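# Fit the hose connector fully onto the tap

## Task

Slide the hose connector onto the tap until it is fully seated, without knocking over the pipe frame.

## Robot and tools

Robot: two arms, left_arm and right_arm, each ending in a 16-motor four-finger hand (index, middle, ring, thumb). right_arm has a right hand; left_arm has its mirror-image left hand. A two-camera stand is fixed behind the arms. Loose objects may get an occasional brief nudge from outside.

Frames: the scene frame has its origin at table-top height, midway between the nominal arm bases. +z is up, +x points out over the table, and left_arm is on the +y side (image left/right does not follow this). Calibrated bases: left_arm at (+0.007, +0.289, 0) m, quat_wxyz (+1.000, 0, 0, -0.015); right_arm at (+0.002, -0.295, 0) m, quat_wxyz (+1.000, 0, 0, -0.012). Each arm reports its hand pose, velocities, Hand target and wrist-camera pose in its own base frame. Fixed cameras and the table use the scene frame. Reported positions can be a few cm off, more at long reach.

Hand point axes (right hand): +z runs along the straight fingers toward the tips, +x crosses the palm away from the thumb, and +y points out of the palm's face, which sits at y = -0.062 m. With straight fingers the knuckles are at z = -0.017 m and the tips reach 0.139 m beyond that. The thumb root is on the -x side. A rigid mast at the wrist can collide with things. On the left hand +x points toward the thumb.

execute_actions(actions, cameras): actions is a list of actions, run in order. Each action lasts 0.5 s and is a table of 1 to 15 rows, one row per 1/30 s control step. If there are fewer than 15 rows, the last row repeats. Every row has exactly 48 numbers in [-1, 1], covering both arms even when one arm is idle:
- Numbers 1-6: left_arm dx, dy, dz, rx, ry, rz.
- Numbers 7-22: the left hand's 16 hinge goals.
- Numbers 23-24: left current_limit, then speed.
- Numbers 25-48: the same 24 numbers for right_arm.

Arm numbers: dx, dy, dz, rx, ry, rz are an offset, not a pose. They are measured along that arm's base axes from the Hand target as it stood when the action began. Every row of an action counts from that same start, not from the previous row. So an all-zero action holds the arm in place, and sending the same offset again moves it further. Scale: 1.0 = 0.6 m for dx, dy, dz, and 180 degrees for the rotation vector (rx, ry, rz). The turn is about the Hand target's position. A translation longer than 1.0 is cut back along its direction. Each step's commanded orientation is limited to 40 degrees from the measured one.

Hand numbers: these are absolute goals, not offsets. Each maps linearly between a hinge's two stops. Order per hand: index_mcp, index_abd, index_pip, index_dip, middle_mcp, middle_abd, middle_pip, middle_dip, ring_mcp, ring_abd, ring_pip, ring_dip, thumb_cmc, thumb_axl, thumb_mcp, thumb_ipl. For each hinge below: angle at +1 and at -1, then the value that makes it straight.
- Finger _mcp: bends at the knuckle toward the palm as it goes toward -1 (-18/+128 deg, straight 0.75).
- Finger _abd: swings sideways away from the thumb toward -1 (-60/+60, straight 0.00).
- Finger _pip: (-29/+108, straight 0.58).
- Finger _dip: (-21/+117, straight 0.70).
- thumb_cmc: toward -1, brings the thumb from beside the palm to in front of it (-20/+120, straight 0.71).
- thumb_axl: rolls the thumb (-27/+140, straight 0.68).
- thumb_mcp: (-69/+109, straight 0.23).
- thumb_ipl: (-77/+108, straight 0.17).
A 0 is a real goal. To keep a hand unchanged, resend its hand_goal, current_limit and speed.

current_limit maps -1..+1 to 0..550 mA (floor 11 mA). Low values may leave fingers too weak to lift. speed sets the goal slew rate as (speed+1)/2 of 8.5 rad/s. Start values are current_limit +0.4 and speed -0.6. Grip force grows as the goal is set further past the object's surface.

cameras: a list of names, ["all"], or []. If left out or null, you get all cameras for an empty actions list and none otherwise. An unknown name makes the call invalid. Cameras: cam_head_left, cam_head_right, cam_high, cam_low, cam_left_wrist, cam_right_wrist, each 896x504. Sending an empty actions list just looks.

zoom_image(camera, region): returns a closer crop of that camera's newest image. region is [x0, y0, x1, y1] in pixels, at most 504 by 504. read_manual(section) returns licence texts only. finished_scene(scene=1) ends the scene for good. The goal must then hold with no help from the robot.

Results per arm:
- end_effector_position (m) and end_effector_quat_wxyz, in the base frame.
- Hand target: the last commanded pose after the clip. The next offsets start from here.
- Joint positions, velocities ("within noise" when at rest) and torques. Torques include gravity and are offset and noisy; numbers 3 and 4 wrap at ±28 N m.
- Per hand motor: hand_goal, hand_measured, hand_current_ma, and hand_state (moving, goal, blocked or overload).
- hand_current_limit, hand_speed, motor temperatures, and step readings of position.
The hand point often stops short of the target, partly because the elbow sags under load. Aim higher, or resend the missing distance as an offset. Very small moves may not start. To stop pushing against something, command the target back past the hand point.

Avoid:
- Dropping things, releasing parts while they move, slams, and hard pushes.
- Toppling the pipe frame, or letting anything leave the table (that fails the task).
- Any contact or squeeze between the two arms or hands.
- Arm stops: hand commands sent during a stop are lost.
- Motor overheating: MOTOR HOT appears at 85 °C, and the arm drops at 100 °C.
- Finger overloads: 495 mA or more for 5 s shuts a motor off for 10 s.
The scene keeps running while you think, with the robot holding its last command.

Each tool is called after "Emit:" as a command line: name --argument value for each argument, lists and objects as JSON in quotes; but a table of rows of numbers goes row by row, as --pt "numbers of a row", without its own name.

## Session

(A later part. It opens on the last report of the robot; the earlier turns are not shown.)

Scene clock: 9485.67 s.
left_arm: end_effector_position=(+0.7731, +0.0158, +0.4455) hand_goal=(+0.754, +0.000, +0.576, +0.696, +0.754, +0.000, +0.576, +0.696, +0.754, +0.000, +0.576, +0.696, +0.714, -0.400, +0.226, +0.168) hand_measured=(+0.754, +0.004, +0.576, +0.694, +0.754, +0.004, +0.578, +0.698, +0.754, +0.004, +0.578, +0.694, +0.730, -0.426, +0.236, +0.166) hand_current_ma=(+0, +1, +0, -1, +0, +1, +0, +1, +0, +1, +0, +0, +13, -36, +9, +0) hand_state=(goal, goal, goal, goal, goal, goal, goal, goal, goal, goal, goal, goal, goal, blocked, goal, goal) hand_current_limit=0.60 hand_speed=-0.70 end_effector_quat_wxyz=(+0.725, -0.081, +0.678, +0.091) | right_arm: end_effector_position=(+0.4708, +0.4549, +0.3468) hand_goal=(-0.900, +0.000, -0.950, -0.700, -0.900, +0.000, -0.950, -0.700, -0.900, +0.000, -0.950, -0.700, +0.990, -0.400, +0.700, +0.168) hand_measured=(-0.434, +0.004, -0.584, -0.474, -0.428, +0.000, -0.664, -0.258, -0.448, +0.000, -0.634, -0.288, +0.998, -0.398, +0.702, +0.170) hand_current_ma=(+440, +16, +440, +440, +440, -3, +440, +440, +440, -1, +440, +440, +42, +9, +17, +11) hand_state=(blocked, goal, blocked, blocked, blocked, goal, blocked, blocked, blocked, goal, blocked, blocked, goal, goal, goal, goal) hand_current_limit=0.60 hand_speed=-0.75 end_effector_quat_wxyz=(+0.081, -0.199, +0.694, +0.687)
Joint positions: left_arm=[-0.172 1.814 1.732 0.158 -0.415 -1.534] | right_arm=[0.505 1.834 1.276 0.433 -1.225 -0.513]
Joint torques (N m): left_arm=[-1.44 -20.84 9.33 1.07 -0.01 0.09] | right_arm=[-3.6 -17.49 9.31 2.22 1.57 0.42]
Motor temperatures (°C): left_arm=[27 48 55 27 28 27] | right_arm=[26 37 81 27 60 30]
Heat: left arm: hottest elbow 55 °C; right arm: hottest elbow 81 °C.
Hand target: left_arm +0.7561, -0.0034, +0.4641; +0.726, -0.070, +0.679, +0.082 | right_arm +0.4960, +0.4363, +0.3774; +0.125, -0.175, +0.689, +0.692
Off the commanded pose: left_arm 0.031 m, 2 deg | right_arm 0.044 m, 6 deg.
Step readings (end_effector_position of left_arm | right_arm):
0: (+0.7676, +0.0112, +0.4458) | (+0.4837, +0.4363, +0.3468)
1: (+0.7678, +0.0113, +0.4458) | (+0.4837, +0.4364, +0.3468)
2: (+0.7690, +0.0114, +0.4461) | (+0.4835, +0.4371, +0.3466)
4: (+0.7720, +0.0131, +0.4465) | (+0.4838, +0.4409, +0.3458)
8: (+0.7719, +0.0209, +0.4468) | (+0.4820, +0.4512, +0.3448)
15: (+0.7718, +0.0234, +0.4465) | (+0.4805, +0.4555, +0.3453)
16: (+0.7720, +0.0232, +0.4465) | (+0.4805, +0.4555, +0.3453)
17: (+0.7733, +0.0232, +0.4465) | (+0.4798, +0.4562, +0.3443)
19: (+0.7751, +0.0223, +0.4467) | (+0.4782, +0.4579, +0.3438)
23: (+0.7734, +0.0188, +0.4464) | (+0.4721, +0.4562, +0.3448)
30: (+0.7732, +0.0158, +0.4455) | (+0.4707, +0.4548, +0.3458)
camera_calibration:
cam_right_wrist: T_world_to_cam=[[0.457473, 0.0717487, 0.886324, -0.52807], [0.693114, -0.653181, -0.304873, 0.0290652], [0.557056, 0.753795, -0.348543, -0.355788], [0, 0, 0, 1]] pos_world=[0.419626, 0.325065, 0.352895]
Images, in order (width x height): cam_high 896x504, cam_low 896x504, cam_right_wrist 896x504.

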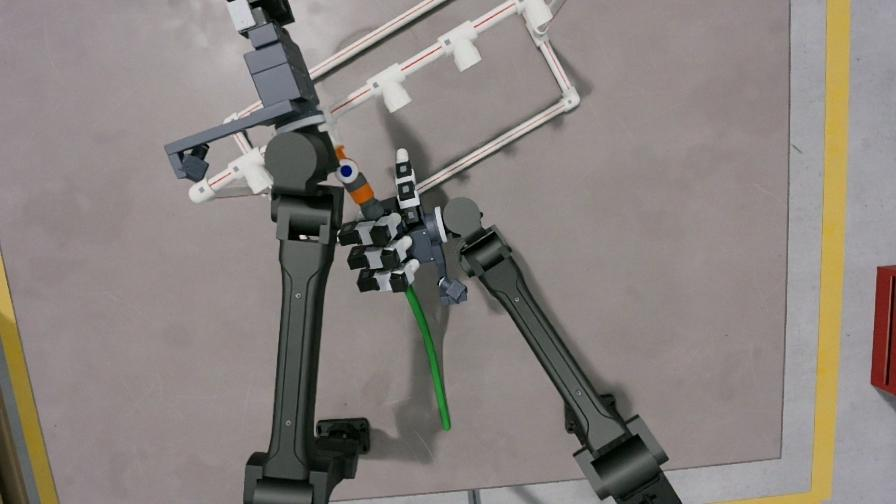

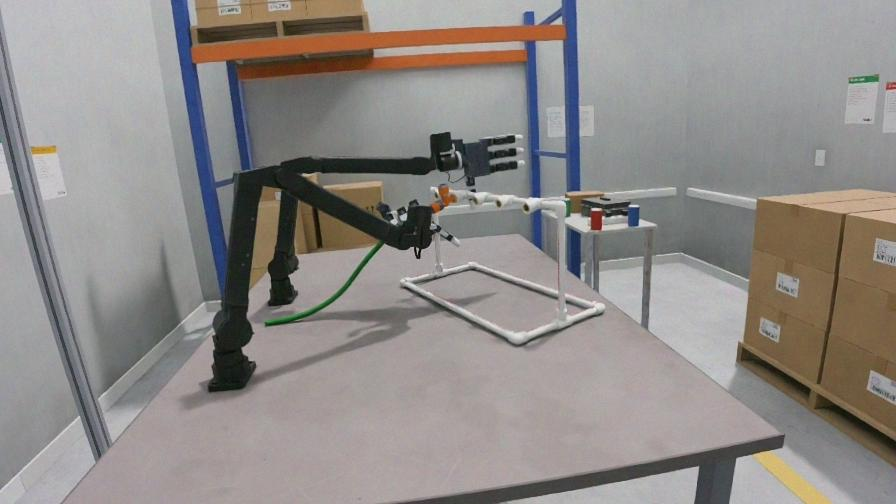

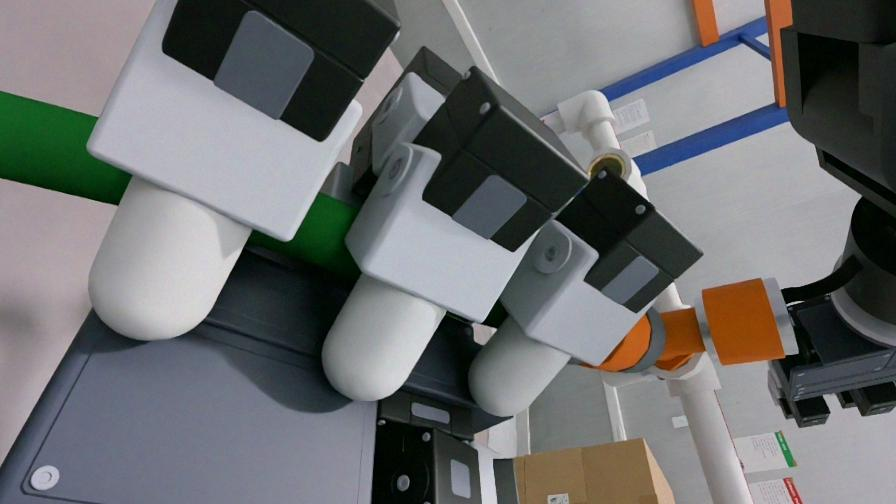

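Emit:
execute_actions --actions '[[[0.045,0.021,0,0,0,0,0.754,0,0.576,0.696,0.754,0,0.576,0.696,0.754,0,0.576,0.696,0.714,-0.4,0.226,0.168,0.6,-0.7,0,0,0,0,0,0,-0.9,0,-0.95,-0.7,-0.9,0,-0.95,-0.7,-0.9,0,-0.95,-0.7,0.99,-0.4,0.7,0.168,0.6,-0.75]],[[0.015,0.007,0.02,0,0,0,0.754,0,0.576,0.696,0.754,0,0.576,0.696,0.754,0,0.576,0.696,-0.571,-0.4,0.226,0.168,0.6,-0.7,0,0,0,0,0,0,-0.9,0,-0.95,-0.7,-0.9,0,-0.95,-0.7,-0.9,0,-0.95,-0.7,0.99,-0.4,0.7,0.168,0.6,-0.75]],[[0,0,0.03,0,0,0,0.754,0,0.576,0.696,0.754,0,0.576,0.696,0.754,0,0.576,0.696,-0.571,-0.4,0.226,0.168,0.6,-0.7,0,0,0,0,0,0,-0.9,0,-0.95,-0.7,-0.9,0,-0.95,-0.7,-0.9,0,-0.95,-0.7,0.99,-0.4,0.7,0.168,0.6,-0.75]]]' --cameras '["cam_low", "cam_high", "cam_head_right"]'

Scene clock: 9515.97 s.
left_arm: end_effector_position=(+0.7865, +0.0109, +0.4456) hand_goal=(+0.754, +0.000, +0.576, +0.696, +0.754, +0.000, +0.576, +0.696, +0.754, +0.000, +0.576, +0.696, -0.570, -0.400, +0.226, +0.168) hand_measured=(+0.754, +0.004, +0.576, +0.694, +0.754, +0.004, +0.578, +0.698, +0.754, +0.004, +0.578, +0.694, -0.550, -0.402, +0.230, +0.168) hand_current_ma=(+0, +1, +0, -1, +0, +1, +0, +1, +0, +1, +0, +0, +19, -1, +2, +0) hand_state=(goal, goal, goal, goal, goal, goal, goal, goal, goal, goal, goal, goal, blocked, goal, goal, goal) hand_current_limit=0.60 hand_speed=-0.70 end_effector_quat_wxyz=(+0.701, -0.062, +0.705, +0.088) | right_arm: end_effector_position=(+0.4763, +0.4559, +0.3476) hand_goal=(-0.900, +0.000, -0.950, -0.700, -0.900, +0.000, -0.950, -0.700, -0.900, +0.000, -0.950, -0.700, +0.990, -0.400, +0.700, +0.168) hand_measured=(-0.436, +0.000, -0.582, -0.474, -0.428, +0.000, -0.664, -0.258, -0.448, +0.000, -0.634, -0.288, +0.998, -0.398, +0.702, +0.170) hand_current_ma=(+440, -1, +440, +440, +440, -3, +440, +440, +440, -1, +440, +440, +42, +9, +17, +11) hand_state=(blocked, goal, blocked, blocked, blocked, goal, blocked, blocked, blocked, goal, blocked, blocked, goal, goal, goal, goal) hand_current_limit=0.60 hand_speed=-0.75 end_effector_quat_wxyz=(+0.083, -0.182, +0.697, +0.688)
Joint positions: left_arm=[-0.17 1.841 1.811 0.028 -0.383 -1.534] | right_arm=[0.506 1.834 1.273 0.454 -1.199 -0.475]
Joint torques (N m): left_arm=[0.73 -17.85 17.62 1.95 0.06 0.16] | right_arm=[-3.49 -17.2 9.5 2.19 0.83 0.19]
Motor temperatures (°C): left_arm=[27 51 53 27 28 27] | right_arm=[26 37 68 27 43 28]
Heat: left arm: hottest elbow 53 °C; right arm: hottest elbow 68 °C.
Hand target: left_arm +0.7922, +0.0136, +0.4940; +0.726, -0.070, +0.679, +0.083 | right_arm +0.4960, +0.4362, +0.3775; +0.125, -0.175, +0.689, +0.692
Off the commanded pose: left_arm 0.049 m, 4 deg | right_arm 0.041 m, 5 deg.
Step readings (end_effector_position of left_arm | right_arm):
0: (+0.7731, +0.0158, +0.4455) | (+0.4709, +0.4549, +0.3468)
1: (+0.7732, +0.0158, +0.4454) | (+0.4708, +0.4549, +0.3469)
2: (+0.7738, +0.0150, +0.4451) | (+0.4709, +0.4548, +0.3470)
4: (+0.7750, +0.0141, +0.4445) | (+0.4707, +0.4546, +0.3469)
8: (+0.7769, +0.0134, +0.4441) | (+0.4708, +0.4547, +0.3471)
15: (+0.7778, +0.0131, +0.4437) | (+0.4708, +0.4548, +0.3473)
16: (+0.7779, +0.0130, +0.4437) | (+0.4708, +0.4547, +0.3473)
17: (+0.7786, +0.0130, +0.4437) | (+0.4710, +0.4548, +0.3473)
19: (+0.7805, +0.0122, +0.4422) | (+0.4724, +0.4551, +0.3472)
23: (+0.7839, +0.0113, +0.4353) | (+0.4757, +0.4559, +0.3474)
30: (+0.7856, +0.0110, +0.4279) | (+0.4763, +0.4559, +0.3476)
31: (+0.7856, +0.0110, +0.4277) | (+0.4763, +0.4559, +0.3476)
32: (+0.7856, +0.0110, +0.4281) | (+0.4763, +0.4559, +0.3476)
34: (+0.7856, +0.0110, +0.4294) | (+0.4763, +0.4559, +0.3476)
38: (+0.7861, +0.0109, +0.4368) | (+0.4763, +0.4559, +0.3476)
45: (+0.7865, +0.0109, +0.4455) | (+0.4763, +0.4559, +0.3476)
Images, in order (width x height): cam_head_right 896x504, cam_high 896x504, cam_low 896x504.

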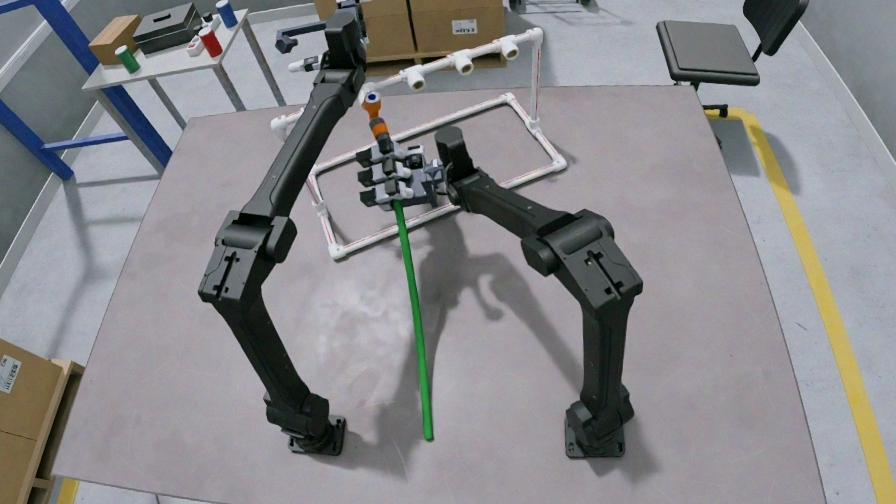

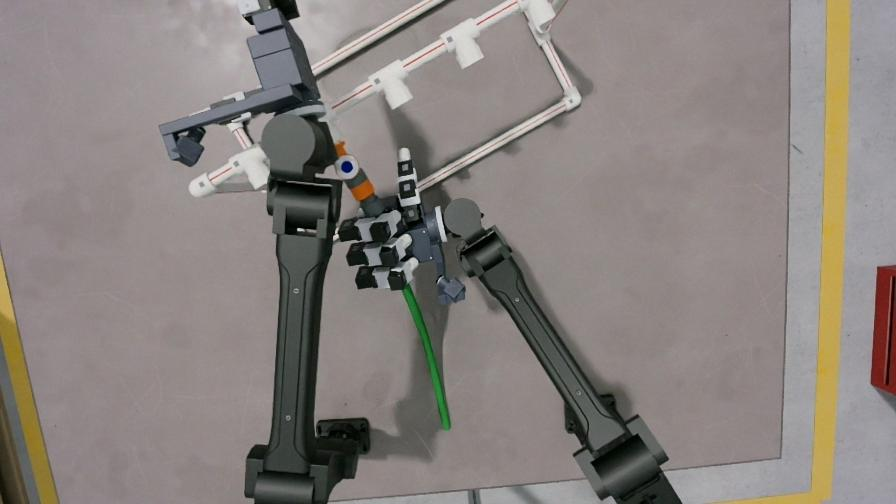

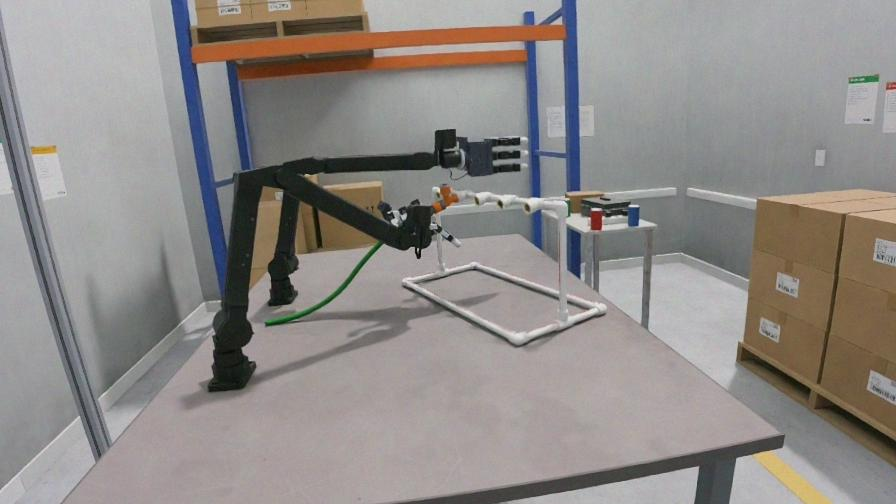

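Emit:
execute_actions --actions '[[[0,0,0.05,0,0,0,0.754,0,0.576,0.696,0.754,0,0.576,0.696,0.754,0,0.576,0.696,-0.571,-0.4,0.226,0.168,0.6,-0.7,0,0,0,0,0,0,-0.9,0,-0.95,-0.7,-0.9,0,-0.95,-0.7,-0.9,0,-0.95,-0.7,0.99,-0.4,0.7,0.168,0.6,-0.75]],[[-0.07,0.035,0.03,0,0,0,0.754,0,0.576,0.696,0.754,0,0.576,0.696,0.754,0,0.576,0.696,-0.571,-0.4,0.226,0.168,0.6,-0.7,0,0,0,0,0,0,-0.9,0,-0.95,-0.7,-0.9,0,-0.95,-0.7,-0.9,0,-0.95,-0.7,0.99,-0.4,0.7,0.168,0.6,-0.75]],[[-0.08,0.035,0,0,0,0,0.754,0,0.576,0.696,0.754,0,0.576,0.696,0.754,0,0.576,0.696,-0.571,-0.4,0.226,0.168,0.6,-0.7,0,0,0,0,0,0,-0.9,0,-0.95,-0.7,-0.9,0,-0.95,-0.7,-0.9,0,-0.95,-0.7,0.99,-0.4,0.7,0.168,0.6,-0.75]],[[-0.08,0.035,0,0,0,0,0.754,0,0.576,0.696,0.754,0,0.576,0.696,0.754,0,0.576,0.696,-0.571,-0.4,0.226,0.168,0.6,-0.7,0,0,0,0,0,0,-0.9,0,-0.95,-0.7,-0.9,0,-0.95,-0.7,-0.9,0,-0.95,-0.7,0.99,-0.4,0.7,0.168,0.6,-0.75]],[[-0.08,0.035,0,0,0,0,0.754,0,0.576,0.696,0.754,0,0.576,0.696,0.754,0,0.576,0.696,-0.571,-0.4,0.226,0.168,0.6,-0.7,0,0,0,0,0,0,-0.9,0,-0.95,-0.7,-0.9,0,-0.95,-0.7,-0.9,0,-0.95,-0.7,0.99,-0.4,0.7,0.168,0.6,-0.75]],[[-0.08,0.035,0,0,0,0,0.754,0,0.576,0.696,0.754,0,0.576,0.696,0.754,0,0.576,0.696,-0.571,-0.4,0.226,0.168,0.6,-0.7,0,0,0,0,0,0,-0.9,0,-0.95,-0.7,-0.9,0,-0.95,-0.7,-0.9,0,-0.95,-0.7,0.99,-0.4,0.7,0.168,0.6,-0.75]]]' --cameras '["cam_low", "cam_high", "cam_right_wrist"]'

Emit:
zoom_image --camera "cam_high" --region '[310, 100, 430, 240]'

Scene clock: 9535.43 s.
left_arm: end_effector_position=(+0.5603, +0.1160, +0.5450) hand_goal=(+0.754, +0.000, +0.576, +0.696, +0.754, +0.000, +0.576, +0.696, +0.754, +0.000, +0.576, +0.696, -0.570, -0.400, +0.226, +0.168) hand_measured=(+0.754, +0.004, +0.576, +0.694, +0.754, +0.004, +0.578, +0.698, +0.754, +0.004, +0.578, +0.694, -0.552, -0.402, +0.230, +0.168) hand_current_ma=(+0, +1, +0, -1, +0, +1, +0, +1, +0, +1, +0, +0, +15, -1, +2, +0) hand_state=(goal, goal, goal, goal, goal, goal, goal, goal, goal, goal, goal, goal, goal, goal, goal, goal) hand_current_limit=0.60 hand_speed=-0.70 end_effector_quat_wxyz=(+0.727, -0.066, +0.679, +0.085) | right_arm: end_effector_position=(+0.4763, +0.4559, +0.3476) hand_goal=(-0.900, +0.000, -0.950, -0.700, -0.900, +0.000, -0.950, -0.700, -0.900, +0.000, -0.950, -0.700, +0.990, -0.400, +0.700, +0.168) hand_measured=(-0.436, +0.000, -0.582, -0.474, -0.428, +0.000, -0.664, -0.258, -0.448, +0.000, -0.634, -0.288, +0.998, -0.398, +0.702, +0.170) hand_current_ma=(+440, -1, +440, +440, +440, -3, +440, +440, +440, -1, +440, +440, +42, +9, +17, +11) hand_state=(blocked, goal, blocked, blocked, blocked, goal, blocked, blocked, blocked, goal, blocked, blocked, goal, goal, goal, goal) hand_current_limit=0.60 hand_speed=-0.75 end_effector_quat_wxyz=(+0.083, -0.182, +0.697, +0.688)
Joint positions: left_arm=[-0.01 1.216 1.319 -0.031 -0.223 -1.534] | right_arm=[0.506 1.834 1.273 0.454 -1.199 -0.475]
Joint torques (N m): left_arm=[0.97 -9.82 10.36 2.19 0.1 0.02] | right_arm=[-3.49 -17.14 9.5 2.19 0.83 0.19]
Motor temperatures (°C): left_arm=[26 50 60 27 28 27] | right_arm=[26 37 64 27 40 27]
Heat: left arm: hottest elbow 60 °C; right arm: hottest elbow 64 °C.
Hand target: left_arm +0.5582, +0.1185, +0.5419; +0.726, -0.070, +0.679, +0.083 | right_arm +0.4960, +0.4362, +0.3775; +0.125, -0.175, +0.689, +0.692
Off the commanded pose: left_arm 0.004 m, 1 deg | right_arm 0.041 m, 5 deg.
Step readings (end_effector_position of left_arm | right_arm):
0: (+0.7865, +0.0109, +0.4456) | (+0.4763, +0.4559, +0.3476)
1: (+0.7865, +0.0109, +0.4456) | (+0.4763, +0.4559, +0.3476)
2: (+0.7865, +0.0109, +0.4462) | (+0.4763, +0.4559, +0.3476)
4: (+0.7867, +0.0108, +0.4486) | (+0.4763, +0.4559, +0.3476)
8: (+0.7867, +0.0108, +0.4623) | (+0.4763, +0.4559, +0.3476)
15: (+0.7866, +0.0108, +0.4808) | (+0.4763, +0.4559, +0.3476)
16: (+0.7866, +0.0107, +0.4813) | (+0.4763, +0.4559, +0.3476)
17: (+0.7864, +0.0104, +0.4821) | (+0.4763, +0.4559, +0.3476)
19: (+0.7856, +0.0128, +0.4840) | (+0.4763, +0.4559, +0.3476)
23: (+0.7767, +0.0171, +0.5007) | (+0.4763, +0.4559, +0.3476)
30: (+0.7544, +0.0270, +0.5416) | (+0.4763, +0.4559, +0.3476)
31: (+0.7526, +0.0284, +0.5447) | (+0.4763, +0.4559, +0.3476)
32: (+0.7496, +0.0298, +0.5453) | (+0.4763, +0.4559, +0.3476)
34: (+0.7399, +0.0349, +0.5389) | (+0.4763, +0.4559, +0.3476)
38: (+0.7213, +0.0428, +0.5268) | (+0.4763, +0.4559, +0.3476)
45: (+0.7108, +0.0505, +0.5296) | (+0.4763, +0.4559, +0.3476)
46: (+0.7102, +0.0507, +0.5300) | (+0.4763, +0.4559, +0.3476)
47: (+0.7084, +0.0509, +0.5291) | (+0.4763, +0.4559, +0.3476)
49: (+0.6995, +0.0537, +0.5222) | (+0.4763, +0.4559, +0.3476)
53: (+0.6779, +0.0621, +0.5164) | (+0.4763, +0.4559, +0.3476)
60: (+0.6592, +0.0732, +0.5384) | (+0.4763, +0.4559, +0.3476)
61: (+0.6581, +0.0731, +0.5401) | (+0.4763, +0.4559, +0.3476)
62: (+0.6559, +0.0734, +0.5402) | (+0.4763, +0.4559, +0.3476)
64: (+0.6475, +0.0753, +0.5338) | (+0.4763, +0.4559, +0.3476)
68: (+0.6268, +0.0845, +0.5259) | (+0.4763, +0.4559, +0.3476)
75: (+0.6109, +0.0948, +0.5404) | (+0.4763, +0.4559, +0.3476)
76: (+0.6103, +0.0946, +0.5409) | (+0.4763, +0.4559, +0.3476)
77: (+0.6087, +0.0946, +0.5401) | (+0.4763, +0.4559, +0.3476)
79: (+0.6011, +0.0962, +0.5336) | (+0.4763, +0.4559, +0.3476)
83: (+0.5795, +0.1068, +0.5280) | (+0.4763, +0.4559, +0.3476)
90: (+0.5609, +0.1164, +0.5470) | (+0.4763, +0.4559, +0.3476)
camera_calibration:
cam_right_wrist: T_world_to_cam=[[0.477893, 0.0594964, 0.876401, -0.532025], [0.669154, -0.671015, -0.31933, 0.0507556], [0.569079, 0.739053, -0.360486, -0.35418], [0, 0, 0, 1]] pos_world=[0.421844, 0.327469, 0.354798]
Images, in order (width x height): cam_high 896x504, cam_low 896x504, cam_right_wrist 896x504.

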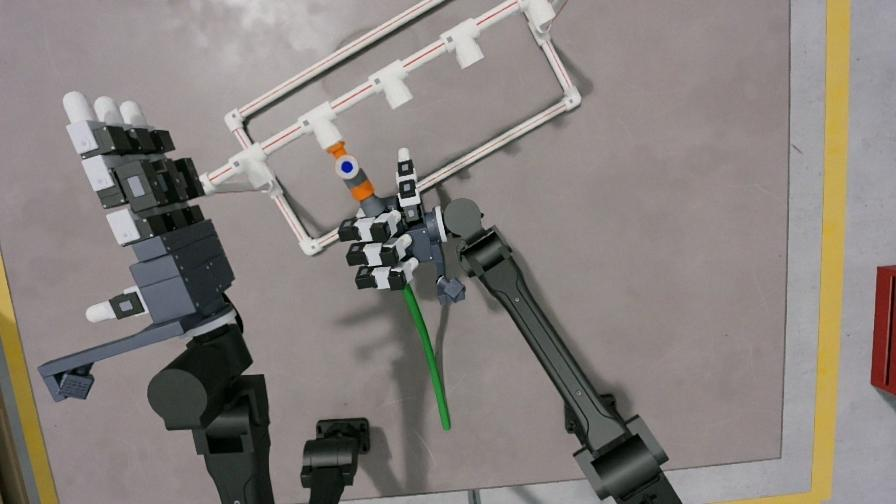

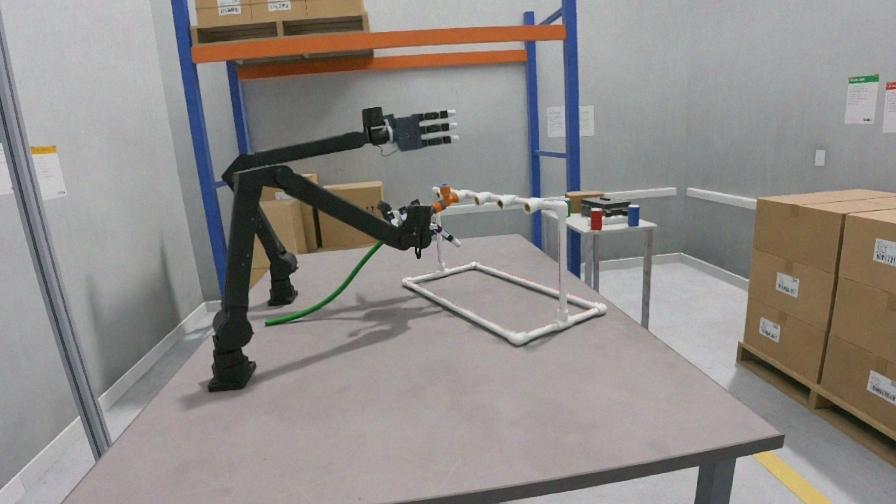

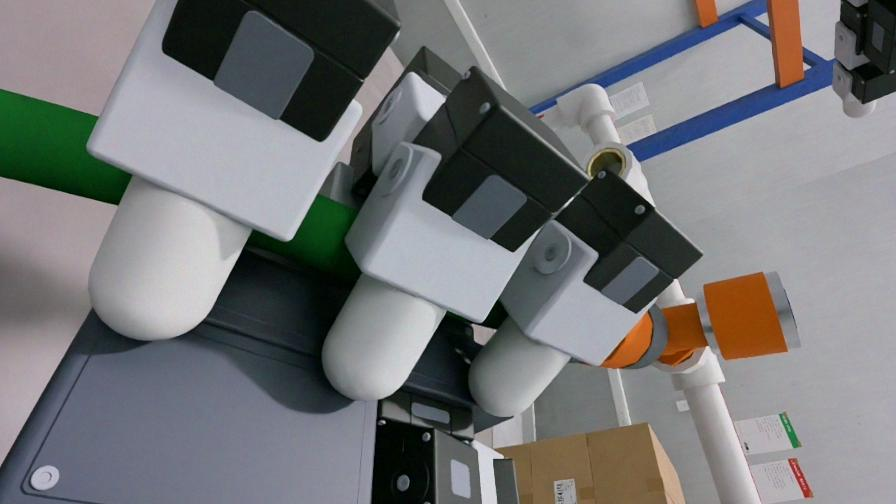

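Scaled by 3.600.

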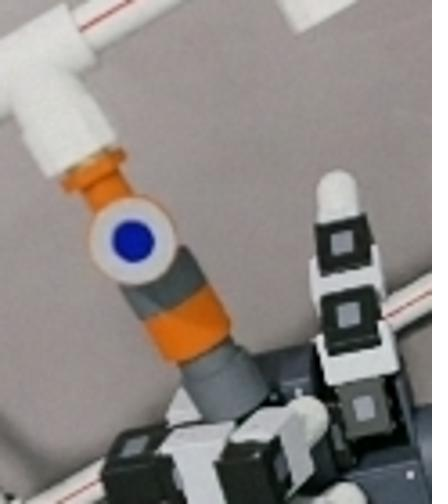

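Emit:
execute_actions --actions '[[[0,0,0,0,0,0,0.754,0,0.576,0.696,0.754,0,0.576,0.696,0.754,0,0.576,0.696,-0.571,-0.4,0.226,0.168,0.5,-0.7,-0.02,0.025,0,0,0,0,-0.5,0,-0.65,-0.5,-0.5,0,-0.7,-0.3,-0.5,0,-0.7,-0.3,0.99,-0.4,0.7,0.168,0.4,-0.8]],[[0,0,0,0,0,0,0.754,0,0.576,0.696,0.754,0,0.576,0.696,0.754,0,0.576,0.696,-0.571,-0.4,0.226,0.168,0.5,-0.7,0,0,0,0,0,0,-0.2,0,-0.3,0,-0.2,0,-0.3,0,-0.2,0,-0.3,0,0.99,-0.4,0.7,0.168,0.4,-0.8]],[[0,0,0,0,0,0,0.754,0,0.576,0.696,0.754,0,0.576,0.696,0.754,0,0.576,0.696,-0.571,-0.4,0.226,0.168,0.5,-0.7,0,0,0,0,0,0,0.2,0,0.1,0.3,0.2,0,0.1,0.3,0.2,0,0.1,0.3,0.99,-0.4,0.7,0.168,0.4,-0.8]],[[0,0,0,0,0,0,0.754,0,0.576,0.696,0.754,0,0.576,0.696,0.754,0,0.576,0.696,-0.571,-0.4,0.226,0.168,0.5,-0.7,0,0,0,0,0,0,0.6,0,0.5,0.6,0.6,0,0.5,0.6,0.6,0,0.5,0.6,0.99,-0.4,0.7,0.168,0.4,-0.8]]]' --cameras '["cam_low", "cam_high", "cam_right_wrist"]'

Emit:
zoom_image --camera "cam_high" --region '[290, 100, 430, 270]'

Scene clock: 9555.57 s.
left_arm: end_effector_position=(+0.5603, +0.1160, +0.5450) hand_goal=(+0.754, +0.000, +0.576, +0.696, +0.754, +0.000, +0.576, +0.696, +0.754, +0.000, +0.576, +0.696, -0.570, -0.400, +0.226, +0.168) hand_measured=(+0.754, +0.004, +0.576, +0.694, +0.754, +0.004, +0.578, +0.698, +0.754, +0.004, +0.578, +0.694, -0.552, -0.402, +0.230, +0.168) hand_current_ma=(+0, +1, +0, -1, +0, +1, +0, +1, +0, +1, +0, +0, +15, -1, +2, +0) hand_state=(goal, goal, goal, goal, goal, goal, goal, goal, goal, goal, goal, goal, goal, goal, goal, goal) hand_current_limit=0.50 hand_speed=-0.70 end_effector_quat_wxyz=(+0.727, -0.066, +0.679, +0.085) | right_arm: end_effector_position=(+0.4844, +0.4587, +0.3494) hand_goal=(+0.600, +0.000, +0.500, +0.600, +0.600, +0.000, +0.500, +0.600, +0.600, +0.000, +0.500, +0.600, +0.990, -0.400, +0.700, +0.168) hand_measured=(+0.608, +0.000, +0.500, +0.598, +0.608, +0.000, +0.500, +0.598, +0.606, +0.000, +0.500, +0.598, +0.998, -0.398, +0.702, +0.170) hand_current_ma=(+39, +2, -1, -11, +42, -3, -2, -12, +33, -1, -2, -10, +42, +9, +17, +11) hand_state=(goal, goal, goal, goal, goal, goal, goal, goal, goal, goal, goal, goal, goal, goal, goal, goal) hand_current_limit=0.40 hand_speed=-0.80 end_effector_quat_wxyz=(+0.104, -0.166, +0.701, +0.685)
Joint positions: left_arm=[-0.01 1.216 1.319 -0.031 -0.223 -1.534] | right_arm=[0.508 1.833 1.273 0.467 -1.142 -0.467]
Joint torques (N m): left_arm=[0.97 -9.93 10.32 2.21 0.14 0.01] | right_arm=[-1.38 -17.61 9.06 2.14 -0.1 0.11]
Motor temperatures (°C): left_arm=[26 47 58 27 28 27] | right_arm=[26 38 62 27 38 27]
Heat: left arm: hottest elbow 58 °C; right arm: hottest elbow 62 °C.
Hand target: left_arm +0.5582, +0.1185, +0.5419; +0.726, -0.070, +0.679, +0.083 | right_arm +0.4840, +0.4513, +0.3775; +0.125, -0.175, +0.689, +0.692
Off the commanded pose: left_arm 0.004 m, 1 deg | right_arm 0.029 m, 3 deg.
Step readings (end_effector_position of left_arm | right_arm):
0: (+0.5603, +0.1160, +0.5450) | (+0.4763, +0.4559, +0.3476)
1: (+0.5603, +0.1160, +0.5450) | (+0.4764, +0.4559, +0.3476)
2: (+0.5603, +0.1160, +0.5450) | (+0.4771, +0.4561, +0.3477)
4: (+0.5603, +0.1160, +0.5450) | (+0.4791, +0.4570, +0.3476)
8: (+0.5603, +0.1160, +0.5450) | (+0.4813, +0.4576, +0.3478)
15: (+0.5603, +0.1160, +0.5450) | (+0.4815, +0.4580, +0.3479)
16: (+0.5603, +0.1160, +0.5450) | (+0.4815, +0.4580, +0.3479)
17: (+0.5603, +0.1160, +0.5450) | (+0.4815, +0.4580, +0.3479)
19: (+0.5603, +0.1160, +0.5450) | (+0.4818, +0.4585, +0.3478)
23: (+0.5603, +0.1160, +0.5450) | (+0.4833, +0.4588, +0.3478)
30: (+0.5603, +0.1160, +0.5450) | (+0.4843, +0.4588, +0.3488)
31: (+0.5603, +0.1160, +0.5450) | (+0.4844, +0.4588, +0.3491)
32: (+0.5603, +0.1160, +0.5450) | (+0.4844, +0.4588, +0.3492)
34: (+0.5603, +0.1160, +0.5450) | (+0.4844, +0.4588, +0.3492)
38: (+0.5603, +0.1160, +0.5450) | (+0.4844, +0.4588, +0.3492)
45: (+0.5603, +0.1160, +0.5450) | (+0.4844, +0.4588, +0.3492)
46: (+0.5603, +0.1160, +0.5450) | (+0.4844, +0.4588, +0.3492)
47: (+0.5603, +0.1160, +0.5450) | (+0.4844, +0.4588, +0.3492)
49: (+0.5603, +0.1160, +0.5450) | (+0.4844, +0.4588, +0.3492)
53: (+0.5603, +0.1160, +0.5450) | (+0.4844, +0.4588, +0.3492)
60: (+0.5603, +0.1160, +0.5450) | (+0.4843, +0.4587, +0.3494)
camera_calibration:
cam_right_wrist: T_world_to_cam=[[0.473773, 0.0326207, 0.880043, -0.524566], [0.633992, -0.706218, -0.315134, 0.0795289], [0.611222, 0.707242, -0.355269, -0.367909], [0, 0, 0, 1]] pos_world=[0.422979, 0.333477, 0.355996]
Images, in order (width x height): cam_high 896x504, cam_low 896x504, cam_right_wrist 896x504.

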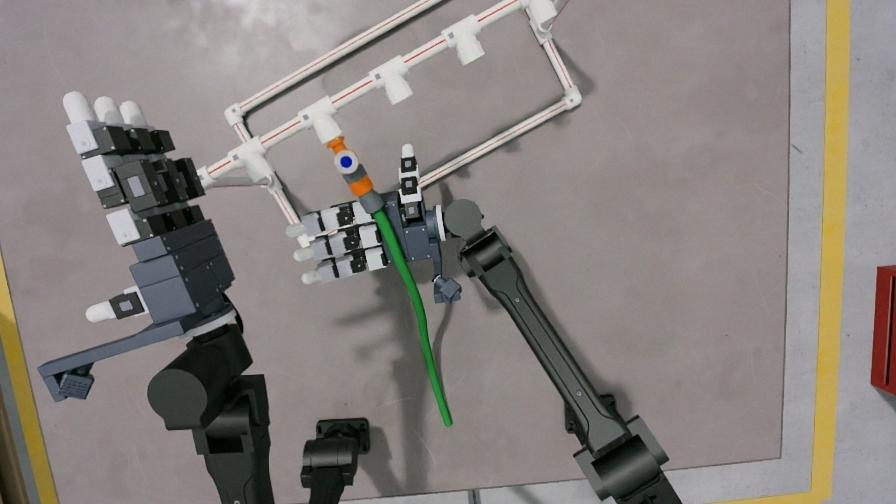

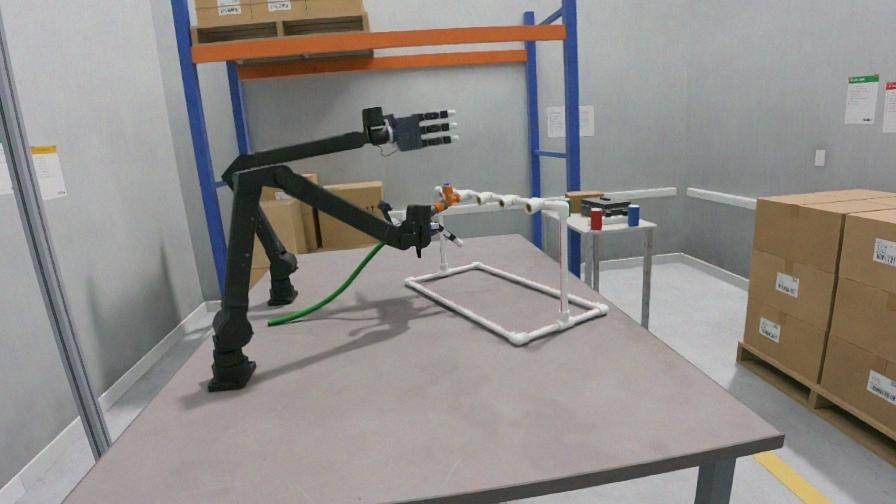

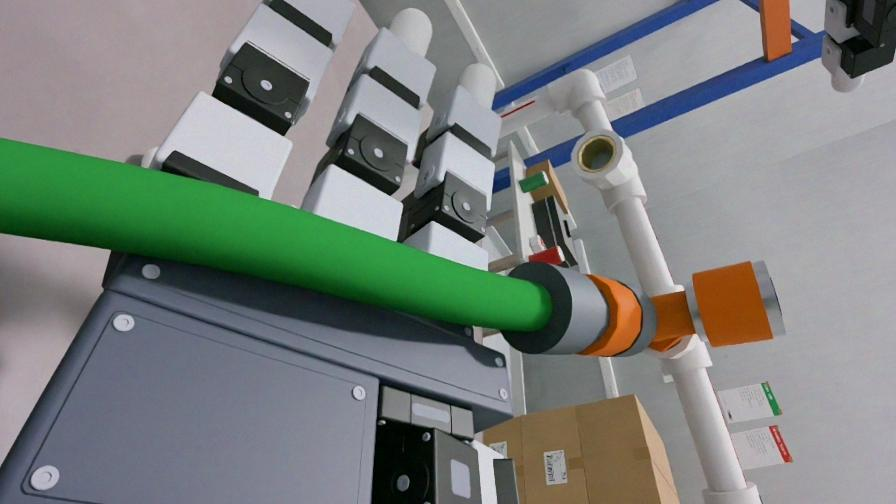

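Scaled by 2.965.

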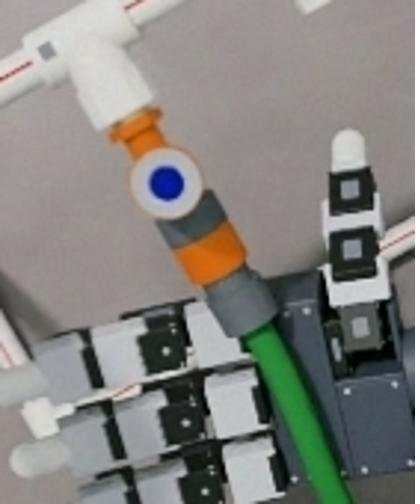

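Emit:
execute_actions --actions '[[[0,0,0,0,0,0,0.754,0,0.576,0.696,0.754,0,0.576,0.696,0.754,0,0.576,0.696,-0.571,-0.4,0.226,0.168,0.5,-0.7,0,0,-0.04,0,0,0,0.754,0,0.576,0.696,0.754,0,0.576,0.696,0.754,0,0.576,0.696,0.99,-0.4,0.7,0.168,0.4,-0.8]],[[0,0,0,0,0,0,0.754,0,0.576,0.696,0.754,0,0.576,0.696,0.754,0,0.576,0.696,-0.571,-0.4,0.226,0.168,0.5,-0.7,-0.01,0,-0.05,0,0,0,0.754,0,0.576,0.696,0.754,0,0.576,0.696,0.754,0,0.576,0.696,0.99,-0.4,0.7,0.168,0.4,-0.8]],[[0,0,0,0,0,0,0.754,0,0.576,0.696,0.754,0,0.576,0.696,0.754,0,0.576,0.696,-0.571,-0.4,0.226,0.168,0.5,-0.7,-0.01,0,-0.05,0,0,0,0.754,0,0.576,0.696,0.754,0,0.576,0.696,0.754,0,0.576,0.696,0.99,-0.4,0.7,0.168,0.4,-0.8]]]' --cameras '["cam_low", "cam_high", "cam_right_wrist"]'

Emit:
zoom_image --camera "cam_low" --region '[340, 150, 520, 300]'

Scene clock: 9571.30 s.
left_arm: end_effector_position=(+0.5603, +0.1160, +0.5450) hand_goal=(+0.754, +0.000, +0.576, +0.696, +0.754, +0.000, +0.576, +0.696, +0.754, +0.000, +0.576, +0.696, -0.570, -0.400, +0.226, +0.168) hand_measured=(+0.754, +0.004, +0.576, +0.694, +0.754, +0.004, +0.578, +0.698, +0.754, +0.004, +0.578, +0.694, -0.552, -0.402, +0.230, +0.168) hand_current_ma=(+0, +1, +0, -1, +0, +1, +0, +1, +0, +1, +0, +0, +15, -1, +2, +0) hand_state=(goal, goal, goal, goal, goal, goal, goal, goal, goal, goal, goal, goal, goal, goal, goal, goal) hand_current_limit=0.50 hand_speed=-0.70 end_effector_quat_wxyz=(+0.727, -0.066, +0.679, +0.085) | right_arm: end_effector_position=(+0.4703, +0.4503, +0.3012) hand_goal=(+0.754, +0.000, +0.576, +0.696, +0.754, +0.000, +0.576, +0.696, +0.754, +0.000, +0.576, +0.696, +0.990, -0.400, +0.700, +0.168) hand_measured=(+0.762, +0.000, +0.576, +0.694, +0.762, +0.000, +0.576, +0.694, +0.760, +0.000, +0.576, +0.694, +0.998, -0.398, +0.702, +0.170) hand_current_ma=(+41, +2, -1, -11, +43, -3, -1, -12, +33, -1, -1, -10, +42, +9, +17, +11) hand_state=(goal, goal, goal, goal, goal, goal, goal, goal, goal, goal, goal, goal, goal, goal, goal, goal) hand_current_limit=0.40 hand_speed=-0.80 end_effector_quat_wxyz=(+0.127, -0.179, +0.689, +0.690)
Joint positions: left_arm=[-0.01 1.216 1.319 -0.031 -0.223 -1.534] | right_arm=[0.508 1.892 1.183 0.676 -1.133 -0.466]
Joint torques (N m): left_arm=[1.26 -9.88 10.32 2.28 0.12 0.01] | right_arm=[-0.56 -14.27 7.27 2.18 0.01 0.06]
Motor temperatures (°C): left_arm=[26 45 57 27 28 27] | right_arm=[26 40 60 27 36 27]
Heat: left arm: hottest elbow 57 °C; right arm: hottest elbow 60 °C.
Hand target: left_arm +0.5582, +0.1185, +0.5419; +0.726, -0.070, +0.679, +0.083 | right_arm +0.4720, +0.4513, +0.2932; +0.125, -0.175, +0.690, +0.691
Off the commanded pose: left_arm 0.004 m, 1 deg | right_arm 0.008 m, 0 deg.
Step readings (end_effector_position of left_arm | right_arm):
0: (+0.5603, +0.1160, +0.5450) | (+0.4844, +0.4587, +0.3494)
1: (+0.5603, +0.1160, +0.5450) | (+0.4844, +0.4587, +0.3494)
2: (+0.5603, +0.1160, +0.5450) | (+0.4841, +0.4586, +0.3500)
4: (+0.5603, +0.1160, +0.5450) | (+0.4832, +0.4581, +0.3518)
8: (+0.5603, +0.1160, +0.5450) | (+0.4817, +0.4573, +0.3548)
15: (+0.5603, +0.1160, +0.5450) | (+0.4805, +0.4566, +0.3547)
16: (+0.5603, +0.1160, +0.5450) | (+0.4803, +0.4565, +0.3545)
17: (+0.5603, +0.1160, +0.5450) | (+0.4799, +0.4561, +0.3541)
19: (+0.5603, +0.1160, +0.5450) | (+0.4775, +0.4547, +0.3514)
23: (+0.5603, +0.1160, +0.5450) | (+0.4733, +0.4523, +0.3429)
30: (+0.5603, +0.1160, +0.5450) | (+0.4731, +0.4522, +0.3362)
31: (+0.5603, +0.1160, +0.5450) | (+0.4729, +0.4521, +0.3363)
32: (+0.5603, +0.1160, +0.5450) | (+0.4725, +0.4518, +0.3359)
34: (+0.5603, +0.1160, +0.5450) | (+0.4706, +0.4506, +0.3339)
38: (+0.5603, +0.1160, +0.5450) | (+0.4687, +0.4495, +0.3197)
45: (+0.5603, +0.1160, +0.5450) | (+0.4706, +0.4505, +0.3006)
camera_calibration:
cam_right_wrist: T_world_to_cam=[[0.428402, 0.00317941, 0.903583, -0.447799], [0.643588, -0.702987, -0.302661, 0.057545], [0.634245, 0.711195, -0.303207, -0.398689], [0, 0, 0, 1]] pos_world=[0.40767, 0.325423, 0.301155]
Images, in order (width x height): cam_high 896x504, cam_low 896x504, cam_right_wrist 896x504.

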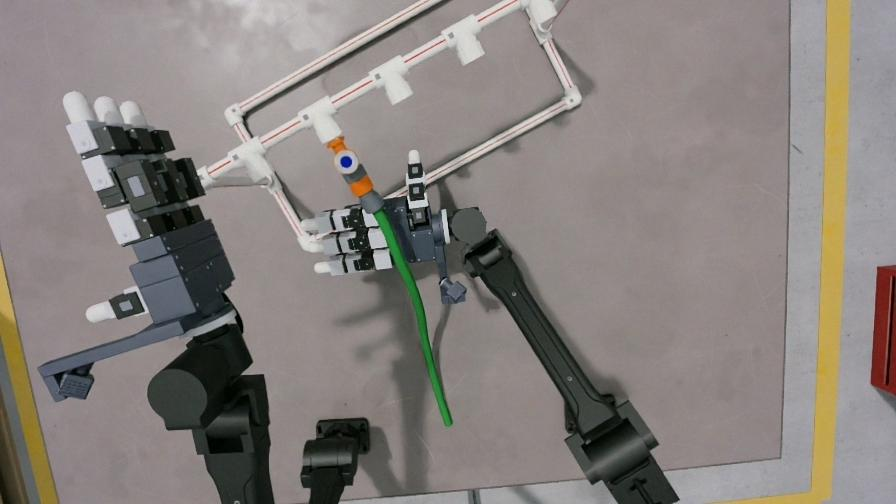

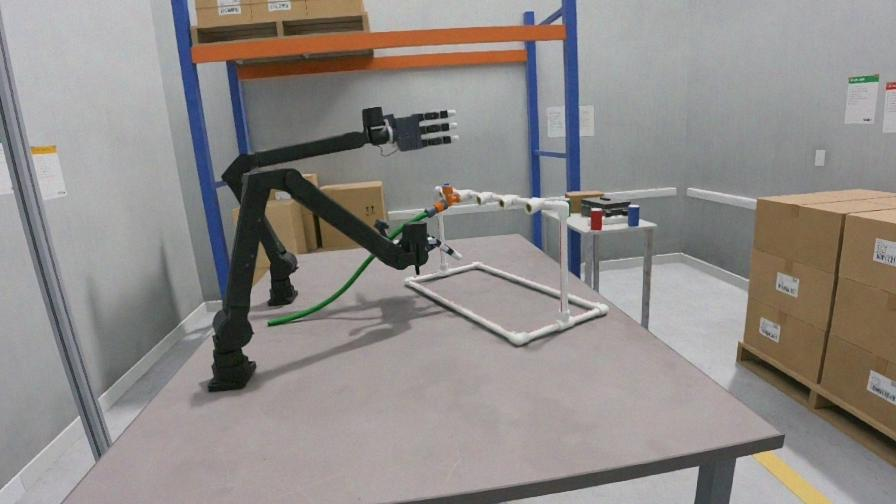

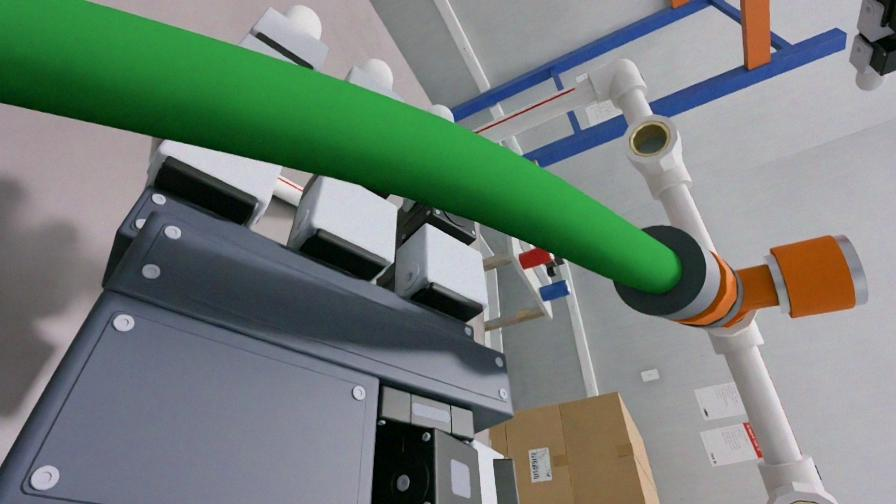

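Scaled by 2.800.

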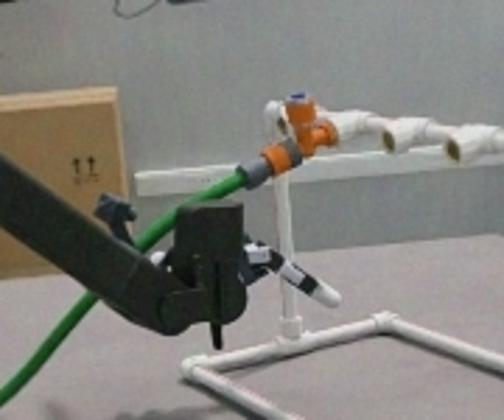

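Emit:
execute_actions --actions '[[[0,0,0,0,0,0,0.754,0,0.576,0.696,0.754,0,0.576,0.696,0.754,0,0.576,0.696,-0.571,-0.4,0.226,0.168,0.5,-0.7,0,-0.05,-0.03,0,0,0,0.754,0,0.576,0.696,0.754,0,0.576,0.696,0.754,0,0.576,0.696,0.99,-0.4,0.7,0.168,0.4,-0.8]],[[0,0,0,0,0,0,0.754,0,0.576,0.696,0.754,0,0.576,0.696,0.754,0,0.576,0.696,-0.571,-0.4,0.226,0.168,0.5,-0.7,-0.02,-0.08,0,0,0,0,0.754,0,0.576,0.696,0.754,0,0.576,0.696,0.754,0,0.576,0.696,0.99,-0.4,0.7,0.168,0.4,-0.8]],[[0,0,0,0,0,0,0.754,0,0.576,0.696,0.754,0,0.576,0.696,0.754,0,0.576,0.696,-0.571,-0.4,0.226,0.168,0.5,-0.7,-0.03,-0.08,0,0,0,0,0.754,0,0.576,0.696,0.754,0,0.576,0.696,0.754,0,0.576,0.696,0.99,-0.4,0.7,0.168,0.4,-0.8]],[[0,0,0,0,0,0,0.754,0,0.576,0.696,0.754,0,0.576,0.696,0.754,0,0.576,0.696,-0.571,-0.4,0.226,0.168,0.5,-0.7,-0.03,-0.08,0,0,0,0,0.754,0,0.576,0.696,0.754,0,0.576,0.696,0.754,0,0.576,0.696,0.99,-0.4,0.7,0.168,0.4,-0.8]],[[0,0,0,0,0,0,0.754,0,0.576,0.696,0.754,0,0.576,0.696,0.754,0,0.576,0.696,-0.571,-0.4,0.226,0.168,0.5,-0.7,-0.03,-0.08,0,0,0,0,0.754,0,0.576,0.696,0.754,0,0.576,0.696,0.754,0,0.576,0.696,0.99,-0.4,0.7,0.168,0.4,-0.8]]]' --cameras '["cam_low", "cam_high", "cam_head_right"]'

Emit:
zoom_image --camera "cam_low" --region '[340, 150, 520, 300]'

Emit:
zoom_image --camera "cam_high" --region '[290, 100, 430, 270]'

Scene clock: 9586.27 s.
left_arm: end_effector_position=(+0.5603, +0.1160, +0.5450) hand_goal=(+0.754, +0.000, +0.576, +0.696, +0.754, +0.000, +0.576, +0.696, +0.754, +0.000, +0.576, +0.696, -0.570, -0.400, +0.226, +0.168) hand_measured=(+0.754, +0.004, +0.576, +0.694, +0.754, +0.004, +0.578, +0.698, +0.754, +0.004, +0.578, +0.694, -0.552, -0.402, +0.230, +0.168) hand_current_ma=(+0, +1, +0, -1, +0, +1, +0, +1, +0, +1, +0, +0, +15, -1, +2, +0) hand_state=(goal, goal, goal, goal, goal, goal, goal, goal, goal, goal, goal, goal, goal, goal, goal, goal) hand_current_limit=0.50 hand_speed=-0.70 end_effector_quat_wxyz=(+0.727, -0.066, +0.679, +0.085) | right_arm: end_effector_position=(+0.4312, +0.2796, +0.2661) hand_goal=(+0.754, +0.000, +0.576, +0.696, +0.754, +0.000, +0.576, +0.696, +0.754, +0.000, +0.576, +0.696, +0.990, -0.400, +0.700, +0.168) hand_measured=(+0.762, +0.000, +0.576, +0.694, +0.762, +0.000, +0.576, +0.694, +0.760, +0.000, +0.576, +0.694, +0.998, -0.398, +0.702, +0.170) hand_current_ma=(+44, +2, +0, -10, +46, -3, +0, -12, +36, -1, -1, -10, +42, +8, +17, +11) hand_state=(goal, goal, goal, goal, goal, goal, goal, goal, goal, goal, goal, goal, goal, goal, goal, goal) hand_current_limit=0.40 hand_speed=-0.80 end_effector_quat_wxyz=(+0.111, -0.161, +0.695, +0.692)
Joint positions: left_arm=[-0.01 1.216 1.319 -0.031 -0.223 -1.534] | right_arm=[0.23 1.752 0.846 0.797 -1.408 -0.495]
Joint torques (N m): left_arm=[1.03 -9.7 10.26 2.29 0.14 0.02] | right_arm=[-0.73 -11.93 5.97 1.16 -0.13 -0.02]
Motor temperatures (°C): left_arm=[26 44 56 27 28 27] | right_arm=[26 40 57 27 35 27]
Heat: left arm: hottest elbow 56 °C; right arm: hottest elbow 57 °C.
Hand target: left_arm +0.5582, +0.1185, +0.5419; +0.726, -0.070, +0.679, +0.083 | right_arm +0.4314, +0.2796, +0.2660; +0.112, -0.160, +0.695, +0.692 (last step not sent: back at the drive's target)
Off the commanded pose: left_arm 0.004 m, 1 deg | right_arm 0.057 m, 2 deg.
Step readings (end_effector_position of left_arm | right_arm):
0: (+0.5603, +0.1160, +0.5450) | (+0.4704, +0.4503, +0.3013)
1: (+0.5603, +0.1160, +0.5450) | (+0.4702, +0.4502, +0.3014)
2: (+0.5603, +0.1160, +0.5450) | (+0.4693, +0.4494, +0.3011)
4: (+0.5603, +0.1160, +0.5450) | (+0.4657, +0.4448, +0.2991)
8: (+0.5603, +0.1160, +0.5450) | (+0.4637, +0.4339, +0.2893)
15: (+0.5603, +0.1160, +0.5450) | (+0.4697, +0.4228, +0.2866)
16: (+0.5603, +0.1160, +0.5450) | (+0.4697, +0.4223, +0.2866)
17: (+0.5603, +0.1160, +0.5450) | (+0.4685, +0.4202, +0.2856)
19: (+0.5603, +0.1160, +0.5450) | (+0.4628, +0.4124, +0.2801)
23: (+0.5603, +0.1160, +0.5450) | (+0.4594, +0.3929, +0.2618)
30: (+0.5603, +0.1160, +0.5450) | (+0.4670, +0.3760, +0.2573)
31: (+0.5603, +0.1160, +0.5450) | (+0.4663, +0.3758, +0.2582)
32: (+0.5603, +0.1160, +0.5450) | (+0.4643, +0.3742, +0.2587)
34: (+0.5603, +0.1160, +0.5450) | (+0.4548, +0.3663, +0.2592)
38: (+0.5603, +0.1160, +0.5450) | (+0.4441, +0.3456, +0.2602)
45: (+0.5603, +0.1160, +0.5450) | (+0.4497, +0.3284, +0.2650)
46: (+0.5603, +0.1160, +0.5450) | (+0.4490, +0.3282, +0.2650)
47: (+0.5603, +0.1160, +0.5450) | (+0.4471, +0.3262, +0.2648)
49: (+0.5603, +0.1160, +0.5450) | (+0.4373, +0.3182, +0.2630)
53: (+0.5603, +0.1160, +0.5450) | (+0.4277, +0.2961, +0.2613)
60: (+0.5603, +0.1160, +0.5450) | (+0.4315, +0.2797, +0.2660)
61: (+0.5603, +0.1160, +0.5450) | (+0.4312, +0.2796, +0.2661) HELD (not all sent) right_arm
62: (+0.5603, +0.1160, +0.5450) | (+0.4312, +0.2796, +0.2661) HELD (not all sent) right_arm
64: (+0.5603, +0.1160, +0.5450) | (+0.4312, +0.2796, +0.2661) HELD (not all sent) right_arm
68: (+0.5603, +0.1160, +0.5450) | (+0.4312, +0.2796, +0.2661) HELD (not all sent) right_arm
75: (+0.5603, +0.1160, +0.5450) | (+0.4312, +0.2796, +0.2661) HELD (not all sent) right_arm
HELD (not all sent) right_arm: steps 61 to 75.
pose unreachable (right arm): on one or more control steps of this call, first in action 4 (counted from 0), this arm could not follow its commanded pose, so it was not sent that pose on those steps. It may still have moved: this result reports where it is.
cause: moving toward the commanded pose would bring two parts of the arm too close to each other (joints 4 (wrist pitch) to 6 (wrist roll) lie between them).
Images, in order (width x height): cam_head_right 896x504, cam_high 896x504, cam_low 896x504.

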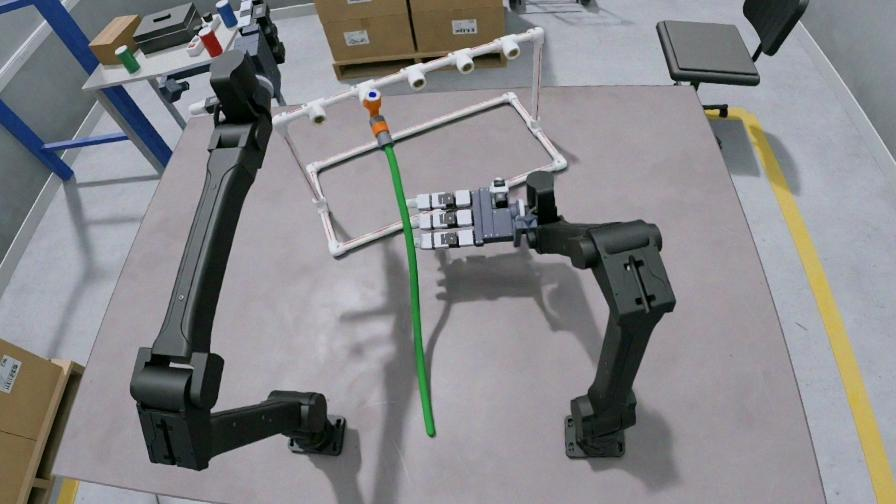

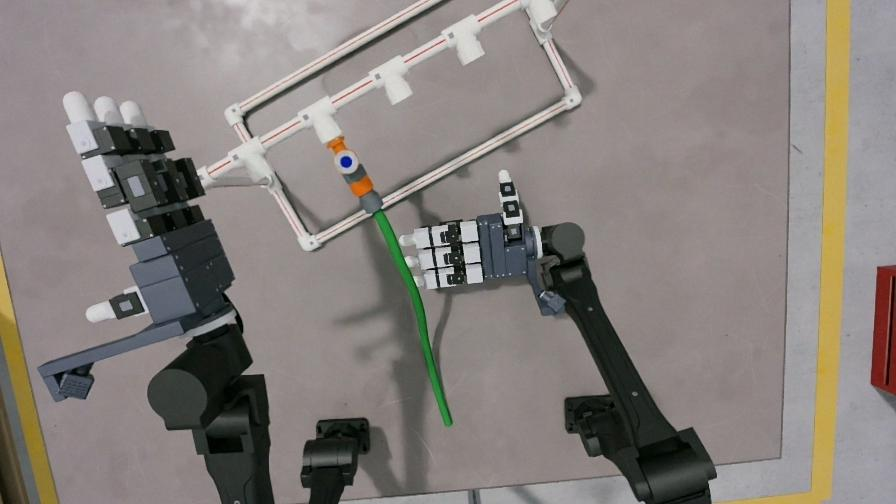

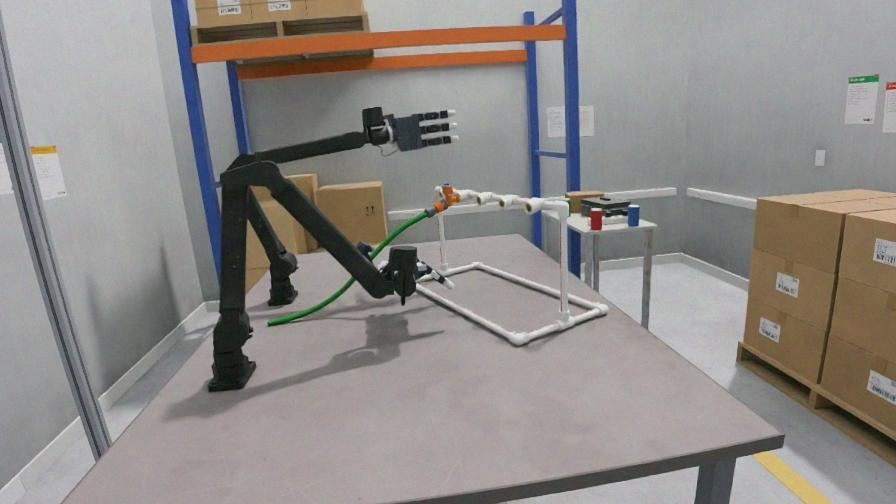

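Scaled by 2.800.

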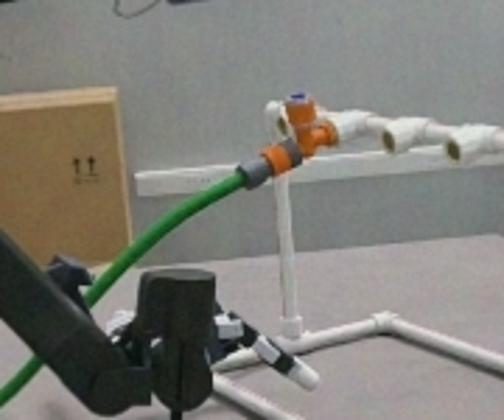

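Scaled by 2.965.

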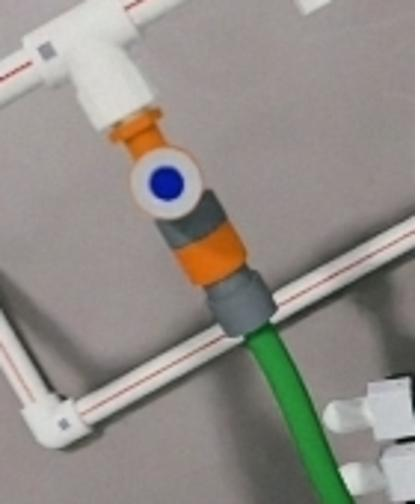

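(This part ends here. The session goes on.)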